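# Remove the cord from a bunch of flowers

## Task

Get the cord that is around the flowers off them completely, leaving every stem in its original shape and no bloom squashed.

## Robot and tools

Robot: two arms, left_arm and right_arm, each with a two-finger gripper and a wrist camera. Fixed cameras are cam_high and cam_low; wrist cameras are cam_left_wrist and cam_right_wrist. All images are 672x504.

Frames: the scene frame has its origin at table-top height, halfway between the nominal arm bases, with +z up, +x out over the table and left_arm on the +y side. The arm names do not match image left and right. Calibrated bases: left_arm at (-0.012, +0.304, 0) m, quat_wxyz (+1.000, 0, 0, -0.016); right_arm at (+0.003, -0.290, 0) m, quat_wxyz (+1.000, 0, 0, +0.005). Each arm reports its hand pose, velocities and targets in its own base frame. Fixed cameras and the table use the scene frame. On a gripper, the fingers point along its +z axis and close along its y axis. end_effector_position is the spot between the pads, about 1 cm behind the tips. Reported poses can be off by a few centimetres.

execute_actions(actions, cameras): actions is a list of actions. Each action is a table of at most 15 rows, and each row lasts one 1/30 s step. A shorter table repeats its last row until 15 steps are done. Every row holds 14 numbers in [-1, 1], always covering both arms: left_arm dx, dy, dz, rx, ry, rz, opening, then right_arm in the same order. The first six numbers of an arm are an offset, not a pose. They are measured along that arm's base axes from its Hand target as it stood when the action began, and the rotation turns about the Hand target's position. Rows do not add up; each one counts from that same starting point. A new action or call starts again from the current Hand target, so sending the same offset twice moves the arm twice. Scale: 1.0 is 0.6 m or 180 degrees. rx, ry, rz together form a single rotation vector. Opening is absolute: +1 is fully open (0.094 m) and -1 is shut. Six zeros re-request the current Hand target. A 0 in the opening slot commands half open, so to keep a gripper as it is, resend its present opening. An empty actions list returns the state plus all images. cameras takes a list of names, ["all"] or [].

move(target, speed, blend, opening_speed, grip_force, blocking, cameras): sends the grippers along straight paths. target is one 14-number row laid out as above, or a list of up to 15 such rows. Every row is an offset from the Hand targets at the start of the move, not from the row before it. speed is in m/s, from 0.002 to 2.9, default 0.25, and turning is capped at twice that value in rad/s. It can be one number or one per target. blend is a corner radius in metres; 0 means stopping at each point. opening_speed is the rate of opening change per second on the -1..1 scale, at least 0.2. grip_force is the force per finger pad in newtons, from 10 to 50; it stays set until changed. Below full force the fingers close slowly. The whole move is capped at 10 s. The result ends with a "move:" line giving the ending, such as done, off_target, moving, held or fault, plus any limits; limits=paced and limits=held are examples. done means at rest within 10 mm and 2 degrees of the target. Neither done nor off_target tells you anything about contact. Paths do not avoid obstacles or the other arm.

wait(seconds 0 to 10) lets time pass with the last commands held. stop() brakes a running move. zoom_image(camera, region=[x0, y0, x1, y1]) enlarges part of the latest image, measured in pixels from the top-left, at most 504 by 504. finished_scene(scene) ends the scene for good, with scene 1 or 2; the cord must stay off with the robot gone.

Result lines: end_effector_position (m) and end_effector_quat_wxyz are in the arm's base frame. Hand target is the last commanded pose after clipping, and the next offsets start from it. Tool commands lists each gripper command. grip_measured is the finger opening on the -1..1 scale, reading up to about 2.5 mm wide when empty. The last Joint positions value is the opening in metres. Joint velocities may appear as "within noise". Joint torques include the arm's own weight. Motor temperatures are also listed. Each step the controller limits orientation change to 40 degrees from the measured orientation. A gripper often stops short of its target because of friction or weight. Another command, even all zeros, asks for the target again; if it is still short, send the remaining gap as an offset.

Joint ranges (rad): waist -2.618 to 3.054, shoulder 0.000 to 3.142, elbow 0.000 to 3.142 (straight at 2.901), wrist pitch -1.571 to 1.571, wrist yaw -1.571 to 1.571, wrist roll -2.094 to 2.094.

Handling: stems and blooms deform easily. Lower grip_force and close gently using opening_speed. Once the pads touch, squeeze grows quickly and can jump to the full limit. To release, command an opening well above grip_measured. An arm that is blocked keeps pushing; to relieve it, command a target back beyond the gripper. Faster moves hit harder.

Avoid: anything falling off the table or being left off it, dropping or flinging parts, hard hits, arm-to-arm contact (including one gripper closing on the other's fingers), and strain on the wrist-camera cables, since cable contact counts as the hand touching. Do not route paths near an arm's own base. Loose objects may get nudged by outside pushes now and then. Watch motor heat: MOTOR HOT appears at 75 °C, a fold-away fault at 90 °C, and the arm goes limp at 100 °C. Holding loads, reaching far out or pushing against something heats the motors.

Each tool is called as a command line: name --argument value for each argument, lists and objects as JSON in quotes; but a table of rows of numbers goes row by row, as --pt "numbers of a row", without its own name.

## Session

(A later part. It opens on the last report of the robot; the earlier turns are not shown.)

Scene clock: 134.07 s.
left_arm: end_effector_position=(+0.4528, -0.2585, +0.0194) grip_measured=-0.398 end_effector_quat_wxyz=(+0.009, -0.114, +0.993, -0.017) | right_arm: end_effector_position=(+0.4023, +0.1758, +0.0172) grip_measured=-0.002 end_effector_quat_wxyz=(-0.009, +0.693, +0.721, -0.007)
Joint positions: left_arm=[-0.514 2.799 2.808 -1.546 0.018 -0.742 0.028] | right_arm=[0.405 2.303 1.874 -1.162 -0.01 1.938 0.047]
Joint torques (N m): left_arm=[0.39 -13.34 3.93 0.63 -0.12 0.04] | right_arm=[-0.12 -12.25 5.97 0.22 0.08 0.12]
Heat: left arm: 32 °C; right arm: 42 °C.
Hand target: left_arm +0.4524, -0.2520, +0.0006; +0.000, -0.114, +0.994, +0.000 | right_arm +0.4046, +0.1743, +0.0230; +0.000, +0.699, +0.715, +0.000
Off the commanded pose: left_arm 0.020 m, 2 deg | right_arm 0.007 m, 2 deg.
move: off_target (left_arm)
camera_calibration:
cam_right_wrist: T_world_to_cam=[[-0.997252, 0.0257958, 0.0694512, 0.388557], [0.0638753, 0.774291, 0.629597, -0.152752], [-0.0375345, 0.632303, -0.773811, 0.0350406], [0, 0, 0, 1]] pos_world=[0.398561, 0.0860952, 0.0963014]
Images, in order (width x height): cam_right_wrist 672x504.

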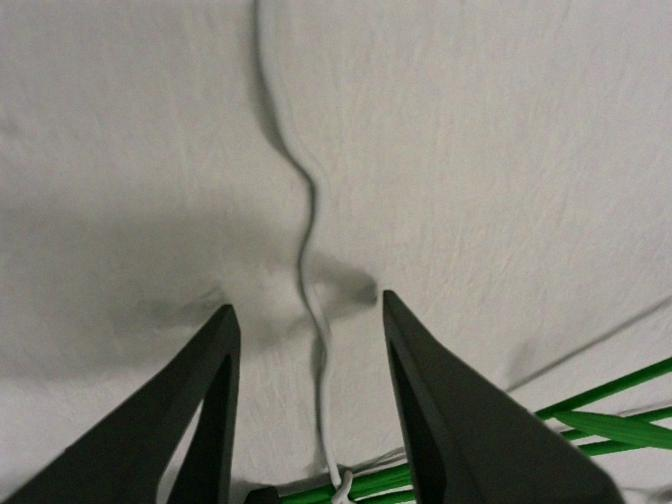

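move --pt "0 0 0.0 0 0 0 -0.4 0 0 -0.01 0 0 0 0" --pt "0 0 0.0 0 0 0 -0.4 0 0 -0.008 0 0 0 -1" --speed 0.04 --cameras '["cam_right_wrist"]'

Scene clock: 136.80 s.
left_arm: end_effector_position=(+0.4528, -0.2585, +0.0194) grip_measured=-0.398 end_effector_quat_wxyz=(+0.009, -0.114, +0.993, -0.017) | right_arm: end_effector_position=(+0.4030, +0.1761, +0.0146) grip_measured=-0.966 end_effector_quat_wxyz=(-0.008, +0.693, +0.721, -0.005)
Joint positions: left_arm=[-0.514 2.799 2.808 -1.546 0.018 -0.742 0.028] | right_arm=[0.405 2.303 1.864 -1.147 -0.01 1.938 0.002]
Joint torques (N m): left_arm=[0.25 -13.41 3.84 0.6 -0.08 0.04] | right_arm=[-0.1 -11.92 5.78 0.25 0.07 0.11]
Heat: left arm: 32 °C; right arm: 42 °C.
Hand target: left_arm +0.4524, -0.2520, +0.0006; +0.000, -0.114, +0.994, +0.000 | right_arm +0.4047, +0.1743, +0.0182; +0.000, +0.699, +0.715, +0.000
Off the commanded pose: left_arm 0.020 m, 2 deg | right_arm 0.004 m, 1 deg.
move: off_target (left_arm)
camera_calibration:
cam_right_wrist: T_world_to_cam=[[-0.997563, 0.0256616, 0.0648752, 0.389617], [0.0609502, 0.77303, 0.631435, -0.149992], [-0.0339468, 0.633851, -0.77271, 0.0311622], [0, 0, 0, 1]] pos_world=[0.398867, 0.0861978, 0.093513]
Images, in order (width x height): cam_right_wrist 672x504.

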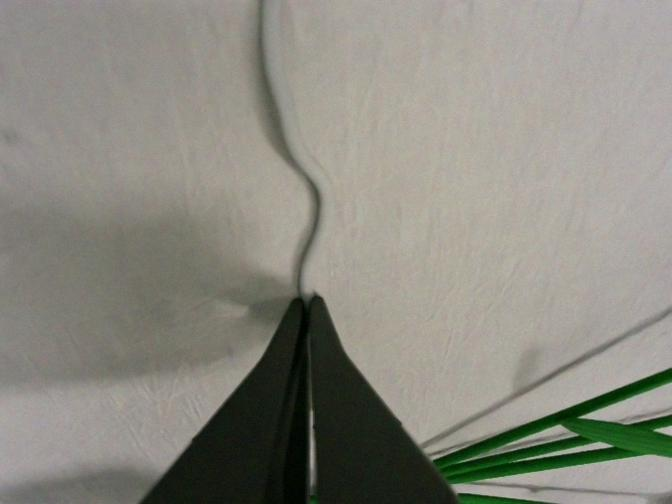

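move --target '[0,0,0, 0,0,0, -0.4, 0, -0.25, 0.01, 0,0,0, -1]' --speed 0.05 --cameras '["cam_left_wrist","cam_high"]'

Scene clock: 141.33 s.
left_arm: end_effector_position=(+0.4535, -0.2589, +0.0194) grip_measured=-0.398 end_effector_quat_wxyz=(+0.010, -0.114, +0.993, -0.018) | right_arm: end_effector_position=(+0.4011, +0.0345, +0.0138) grip_measured=-0.966 end_effector_quat_wxyz=(-0.028, +0.698, +0.716, +0.000)
Joint positions: left_arm=[-0.514 2.799 2.808 -1.543 0.018 -0.742 0.028] | right_arm=[0.065 2.176 1.647 -1.079 -0.041 1.61 0.002]
Joint torques (N m): left_arm=[0.4 -13.52 3.92 0.58 -0.09 0.07] | right_arm=[-0.7 -12.56 5.59 0.24 0.39 -0.06]
Heat: left arm: 32 °C; right arm: 42 °C.
Hand target: left_arm +0.4524, -0.2520, +0.0006; +0.000, -0.114, +0.994, +0.000 | right_arm +0.4046, +0.0242, +0.0242; +0.000, +0.699, +0.715, +0.000
Off the commanded pose: left_arm 0.020 m, 2 deg | right_arm 0.015 m, 3 deg.
move: off_target (left_arm, right_arm)
camera_calibration:
cam_left_wrist: T_world_to_cam=[[0.144305, -0.984283, 0.101803, -0.329856], [-0.80111, -0.0558159, 0.595909, 0.361094], [-0.58086, -0.167548, -0.796573, 0.361354], [0, 0, 0, 1]] pos_world=[0.546772, -0.243972, 0.106246]
Images, in order (width x height): cam_high 672x504, cam_left_wrist 672x504.

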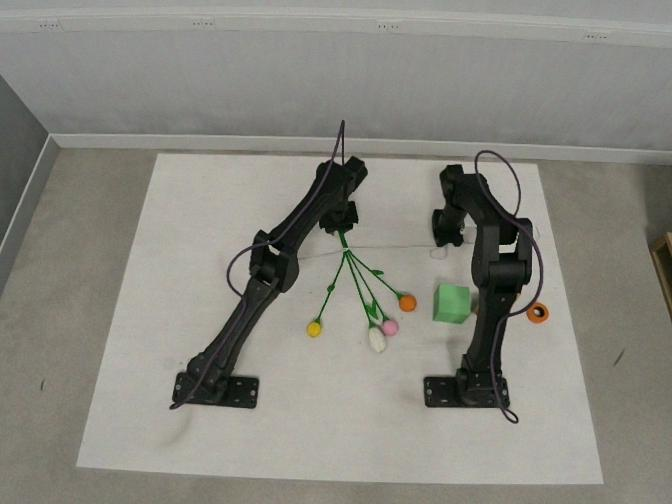

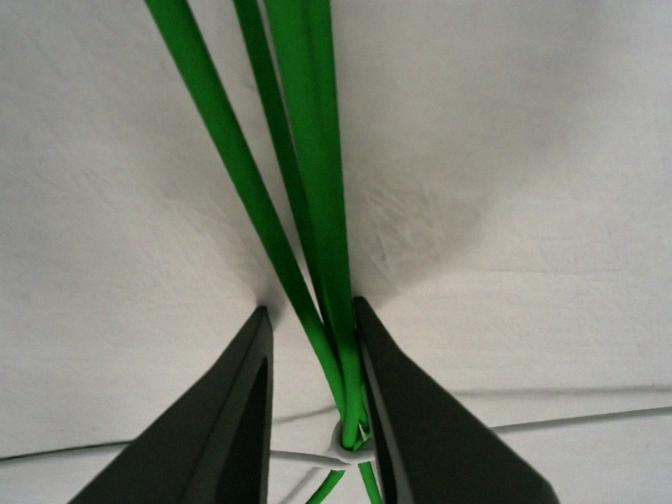

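move --target '[0,0,0, 0,0,0, -0.4, 0, -0.3, 0.0, 0,0,0, -1]' --speed 0.06 --cameras '["cam_left_wrist","cam_high"]'

Scene clock: 148.73 s.
left_arm: end_effector_position=(+0.4535, -0.2589, +0.0194) grip_measured=-0.398 end_effector_quat_wxyz=(+0.010, -0.114, +0.993, -0.018) | right_arm: end_effector_position=(+0.4030, -0.1493, +0.0239) grip_measured=-0.966 end_effector_quat_wxyz=(-0.004, +0.699, +0.715, +0.012)
Joint positions: left_arm=[-0.514 2.799 2.808 -1.543 0.018 -0.742 0.028] | right_arm=[-0.367 2.234 1.785 -1.119 -0.024 1.182 0.002]
Joint torques (N m): left_arm=[0.4 -13.46 3.85 0.6 -0.13 0.09] | right_arm=[-0.28 -9.06 9.59 0.03 0.22 -0.07]
Heat: left arm: 32 °C; right arm: 40 °C.
Hand target: left_arm +0.4524, -0.2520, +0.0006; +0.000, -0.114, +0.994, +0.000 | right_arm +0.4046, -0.1559, +0.0241; +0.000, +0.699, +0.715, +0.000
Off the commanded pose: left_arm 0.020 m, 2 deg | right_arm 0.007 m, 1 deg.
move: off_target (left_arm)
camera_calibration:
cam_left_wrist: T_world_to_cam=[[0.144305, -0.984283, 0.101803, -0.329856], [-0.80111, -0.0558159, 0.595909, 0.361094], [-0.58086, -0.167548, -0.796573, 0.361354], [0, 0, 0, 1]] pos_world=[0.546772, -0.243972, 0.106246]
Images, in order (width x height): cam_high 672x504, cam_left_wrist 672x504.

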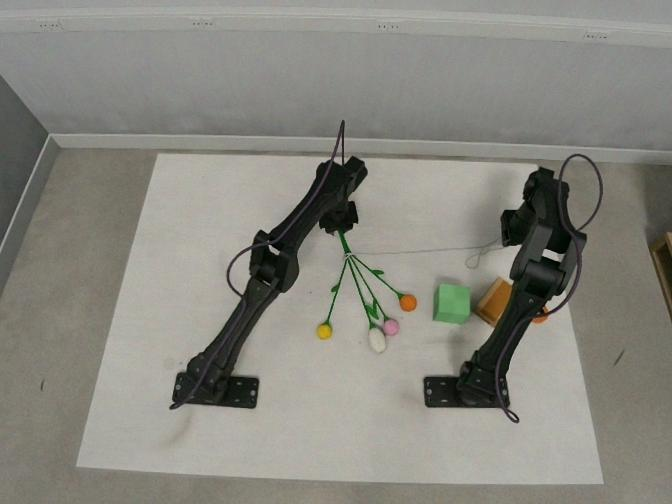

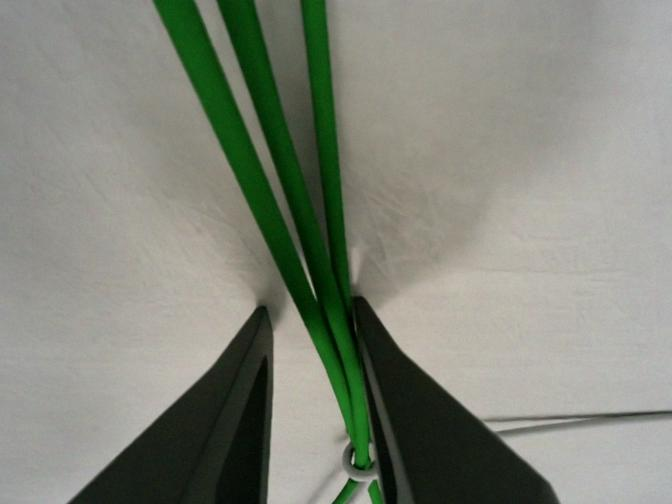

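zoom_image --camera "cam_high" --region '[250, 200, 400, 310]'

move --target '[0,0,0, 0,0,0, -0.4, 0, -0.12, 0.04, 0,0,0, -1]' --speed 0.06 --cameras '["cam_left_wrist","cam_high"]'

zoom_image --camera "cam_high" --region '[250, 200, 400, 310]'

Scaled by 3.360 from the camera's 672x504 image, which has a finer 960x720 frame.

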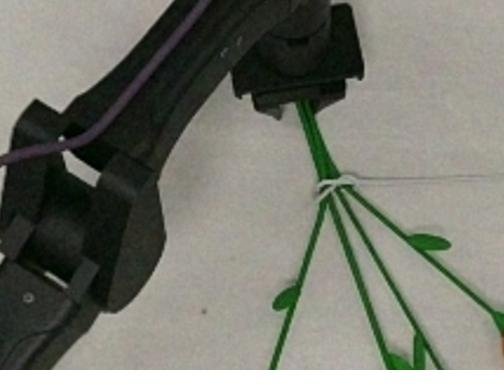

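Scene clock: 151.57 s.
left_arm: end_effector_position=(+0.4535, -0.2589, +0.0194) grip_measured=-0.398 end_effector_quat_wxyz=(+0.010, -0.114, +0.993, -0.018) | right_arm: end_effector_position=(+0.4046, -0.2212, +0.0485) grip_measured=-0.966 end_effector_quat_wxyz=(-0.002, +0.699, +0.715, +0.012)
Joint positions: left_arm=[-0.514 2.799 2.808 -1.543 0.018 -0.742 0.028] | right_arm=[-0.512 2.366 2.108 -1.311 -0.024 1.037 0.002]
Joint torques (N m): left_arm=[0.43 -13.29 3.84 0.61 -0.14 0.07] | right_arm=[-0.28 -9.91 9.77 0.05 0.21 -0.07]
Heat: left arm: 32 °C; right arm: 40 °C.
Hand target: left_arm +0.4524, -0.2520, +0.0006; +0.000, -0.114, +0.994, +0.000 | right_arm +0.4046, -0.2278, +0.0482; +0.000, +0.699, +0.715, +0.000
Off the commanded pose: left_arm 0.020 m, 2 deg | right_arm 0.007 m, 1 deg.
move: off_target (left_arm)
camera_calibration:
cam_left_wrist: T_world_to_cam=[[0.144305, -0.984283, 0.101803, -0.329856], [-0.80111, -0.0558159, 0.595909, 0.361094], [-0.58086, -0.167548, -0.796573, 0.361354], [0, 0, 0, 1]] pos_world=[0.546772, -0.243972, 0.106246]
Images, in order (width x height): cam_high 672x504, cam_left_wrist 672x504.

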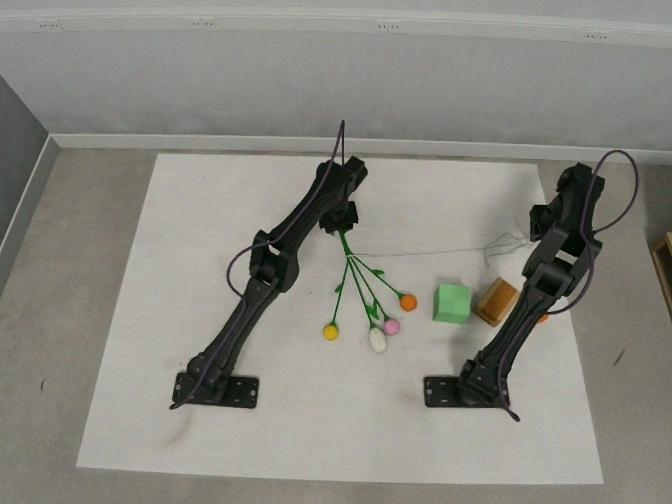

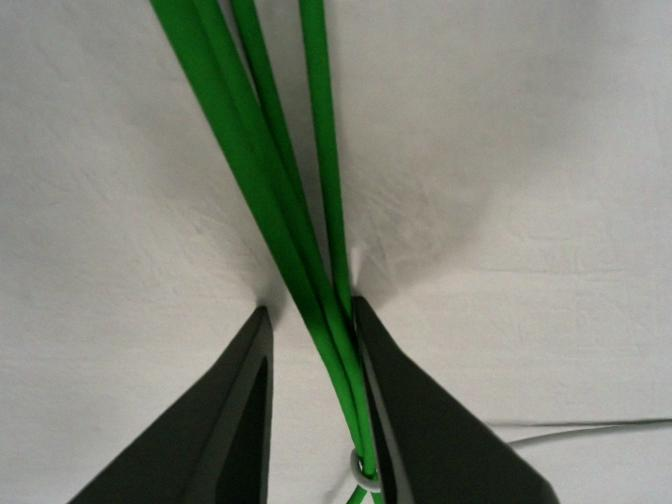

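Scaled by 3.360 from the camera's 672x504 image, which has a finer 960x720 frame.

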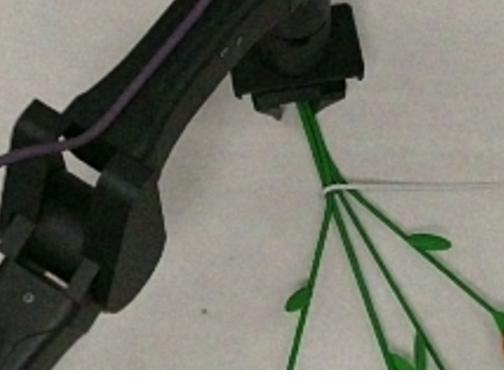

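move --target '[0,0,0, 0,0,0, -0.4, 0, -0.12, 0.02, 0,0,0, -1]' --speed 0.06 --cameras '["cam_left_wrist","cam_high","cam_low"]'

zoom_image --camera "cam_high" --region '[250, 200, 450, 350]'

Scene clock: 154.37 s.
left_arm: end_effector_position=(+0.4535, -0.2589, +0.0194) grip_measured=-0.398 end_effector_quat_wxyz=(+0.010, -0.114, +0.993, -0.018) | right_arm: end_effector_position=(+0.4063, -0.2949, +0.0623) grip_measured=-0.966 end_effector_quat_wxyz=(+0.016, +0.700, +0.714, +0.013)
Joint positions: left_arm=[-0.514 2.799 2.808 -1.543 0.018 -0.742 0.028] | right_arm=[-0.637 2.621 2.633 -1.547 -0.021 0.913 0.002]
Joint torques (N m): left_arm=[0.42 -13.52 3.74 0.6 -0.13 0.06] | right_arm=[-0.38 -10.89 9.54 0.09 0.18 -0.06]
Heat: left arm: 32 °C; right arm: 40 °C.
Hand target: left_arm +0.4524, -0.2520, +0.0006; +0.000, -0.114, +0.994, +0.000 | right_arm +0.4047, -0.2998, +0.0603; +0.000, +0.699, +0.715, +0.000
Off the commanded pose: left_arm 0.020 m, 2 deg | right_arm 0.006 m, 2 deg.
joint sent to its limit (right arm) — joint 4 (wrist pitch), lower limit. The joint targets still meet the commanded pose.
move: off_target (left_arm)
camera_calibration:
cam_left_wrist: T_world_to_cam=[[0.144305, -0.984283, 0.101803, -0.329856], [-0.80111, -0.0558159, 0.595909, 0.361094], [-0.58086, -0.167548, -0.796573, 0.361354], [0, 0, 0, 1]] pos_world=[0.546772, -0.243972, 0.106246]
Images, in order (width x height): cam_high 672x504, cam_low 672x504, cam_left_wrist 672x504.

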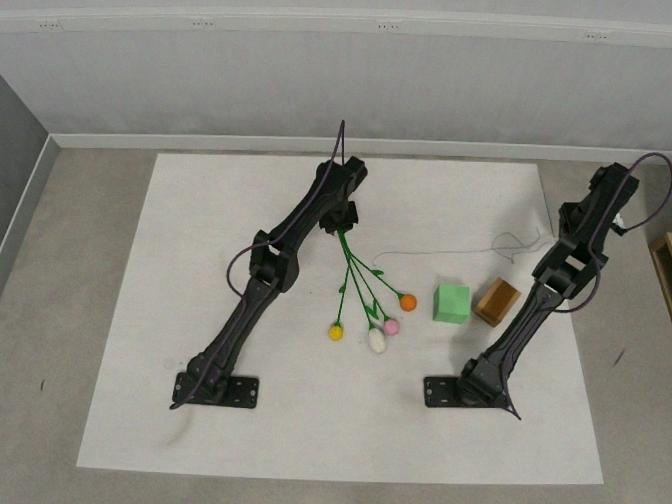

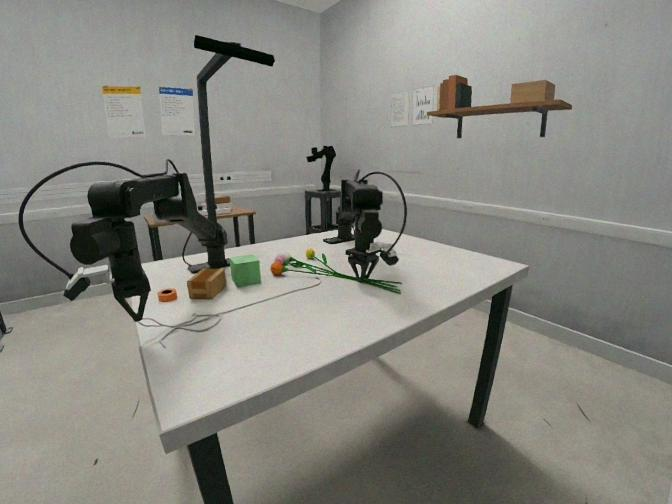

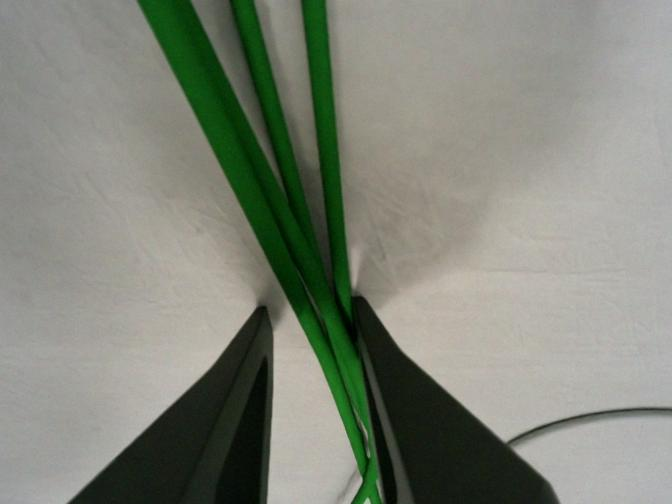

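Scaled by 2.520 from the camera's 672x504 image, which has a finer 960x720 frame.

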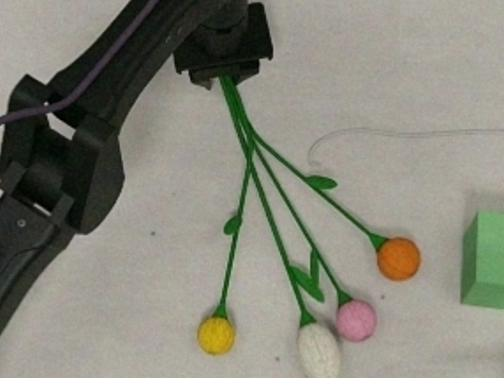

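move --pt "0 0 0 0 0 0 -0.1 0.0 0.03 0.08 0 0 0 -1" --pt "0 0 0.2 0 0 0 -0.1 0.05 0.15 -0.02 0 0 0 -1" --pt "0 0 0.2 0 0 0 -0.1 0.05 0.15 -0.055 0 0 0 -1" --speed 0.1 --opening_speed 0.3 --cameras '["cam_high","cam_right_wrist"]'

zoom_image --camera "cam_high" --region '[280, 180, 430, 350]'

Scene clock: 160.13 s.
left_arm: end_effector_position=(+0.4533, -0.2588, +0.0928) grip_measured=-0.102 end_effector_quat_wxyz=(+0.056, -0.113, +0.991, -0.051) | right_arm: end_effector_position=(+0.4299, -0.2052, +0.0186) grip_measured=-0.966 end_effector_quat_wxyz=(-0.023, +0.694, +0.719, +0.000)
Joint positions: left_arm=[-0.514 2.626 2.758 -1.552 0.018 -0.742 0.042] | right_arm=[-0.453 2.524 2.273 -1.363 -0.015 1.082 0.002]
Joint torques (N m): left_arm=[0.42 -19.73 4.14 0.63 -0.12 0.03] | right_arm=[0.13 -14.23 5.44 0.4 0.12 0.11]
Heat: left arm: 32 °C; right arm: 41 °C.
Hand target: left_arm +0.4524, -0.2520, +0.1205; +0.000, -0.114, +0.994, +0.000 | right_arm +0.4347, -0.2098, +0.0272; +0.000, +0.699, +0.715, +0.000
Off the commanded pose: left_arm 0.029 m, 9 deg | right_arm 0.011 m, 3 deg.
joint sent to its limit (left arm) — joint 4 (wrist pitch), lower limit. The joint targets are off in orientation, not in position.
move: off_target (left_arm, right_arm)
camera_calibration:
cam_right_wrist: T_world_to_cam=[[-0.996431, 0.0268192, 0.0800424, 0.425526], [0.0727102, 0.754391, 0.652386, 0.131429], [-0.0428869, 0.655877, -0.753649, 0.28482], [0, 0, 0, 1]] pos_world=[0.426666, -0.297368, 0.0948516]
Images, in order (width x height): cam_high 672x504, cam_right_wrist 672x504.

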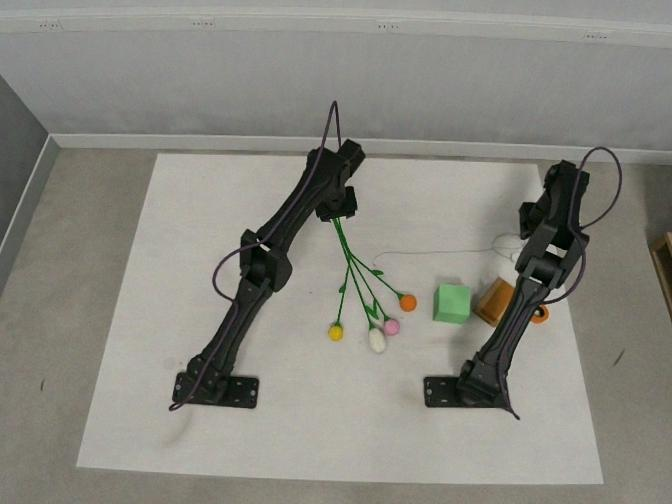

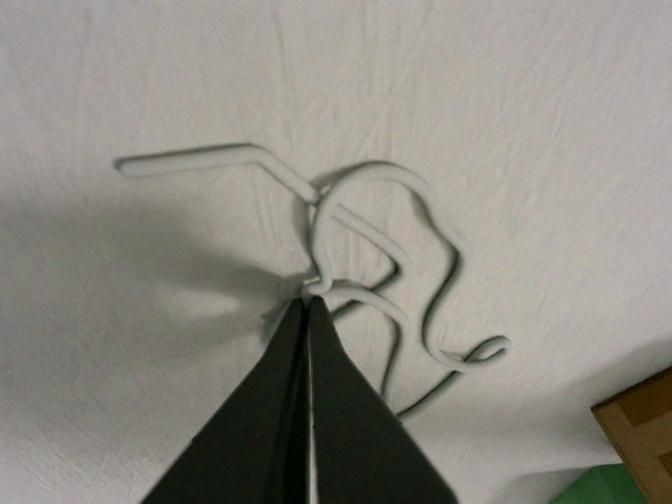

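Scaled by 2.965 from the camera's 672x504 image, which has a finer 960x720 frame.

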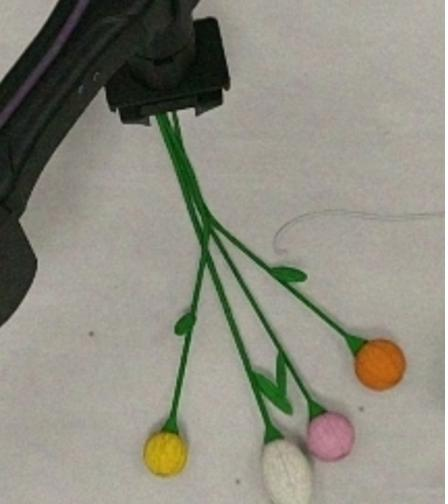

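move --pt "0 0 0.1 0 0 0 0 0.1 -0.02 0.02 0 0 0 -1" --pt "0 0.1 0.1 0 0 0 0 0.12 -0.02 -0.003 0 0 0 -1" --pt "0 0.2 0.1 0 0 0 0 0.12 -0.02 -0.003 0 0 0 0" --pt "0 0.3 0.1 0 0 0 0 0.12 -0.02 0.2 0 0 0 0" --speed 0.12 --cameras '["cam_high"]'

zoom_image --camera "cam_high" --region '[280, 160, 580, 360]'

Scene clock: 168.77 s.
left_arm: end_effector_position=(+0.4599, -0.0772, +0.1540) grip_measured=-0.002 end_effector_quat_wxyz=(+0.061, -0.119, +0.991, -0.027) | right_arm: end_effector_position=(+0.5051, -0.2222, +0.1188) grip_measured=-0.002 end_effector_quat_wxyz=(+0.139, +0.691, +0.707, +0.059)
Joint positions: left_arm=[-0.162 2.304 2.419 -1.552 0.018 -0.402 0.047] | right_arm=[-0.421 2.63 2.843 -1.48 -0.015 1.129 0.047]
Joint torques (N m): left_arm=[-0.05 -18.35 4.12 0.61 -0.14 0.04] | right_arm=[0.59 -15.53 9.09 0.57 0.11 0.08]
Heat: left arm: 34 °C; right arm: 41 °C.
Hand target: left_arm +0.4524, -0.0720, +0.1806; +0.000, -0.114, +0.994, +0.000 | right_arm +0.5067, -0.2218, +0.1472; +0.000, +0.699, +0.715, +0.000
Off the commanded pose: left_arm 0.028 m, 8 deg | right_arm 0.028 m, 17 deg.
elbow stopped short (right arm): the move would have taken joint 3 (elbow) straighter than the controller allows.
joint sent to its limit (left arm) — joint 4 (wrist pitch), lower limit. The joint targets are off in orientation, not in position.
move: off_target (left_arm, right_arm); target 3's new opening was sent with right_arm's hand 0.010 m and 7 deg from that target
Images, in order (width x height): cam_high 672x504.

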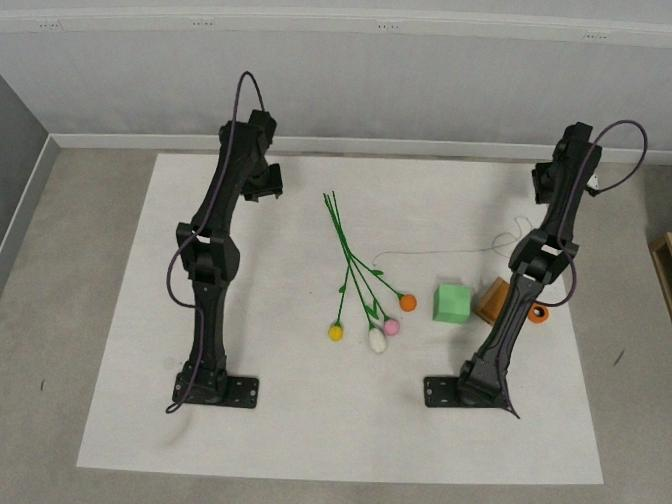

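Scaled by 1.680 from the camera's 672x504 image, which has a finer 960x720 frame.

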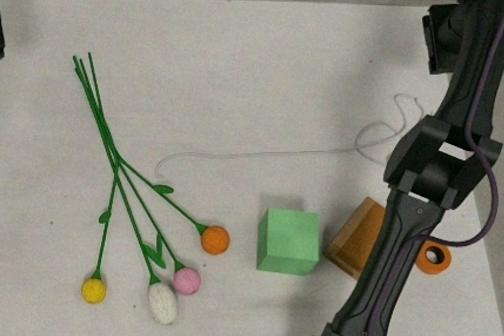

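finished_scene --scene 1

The scene is finished: the task was done.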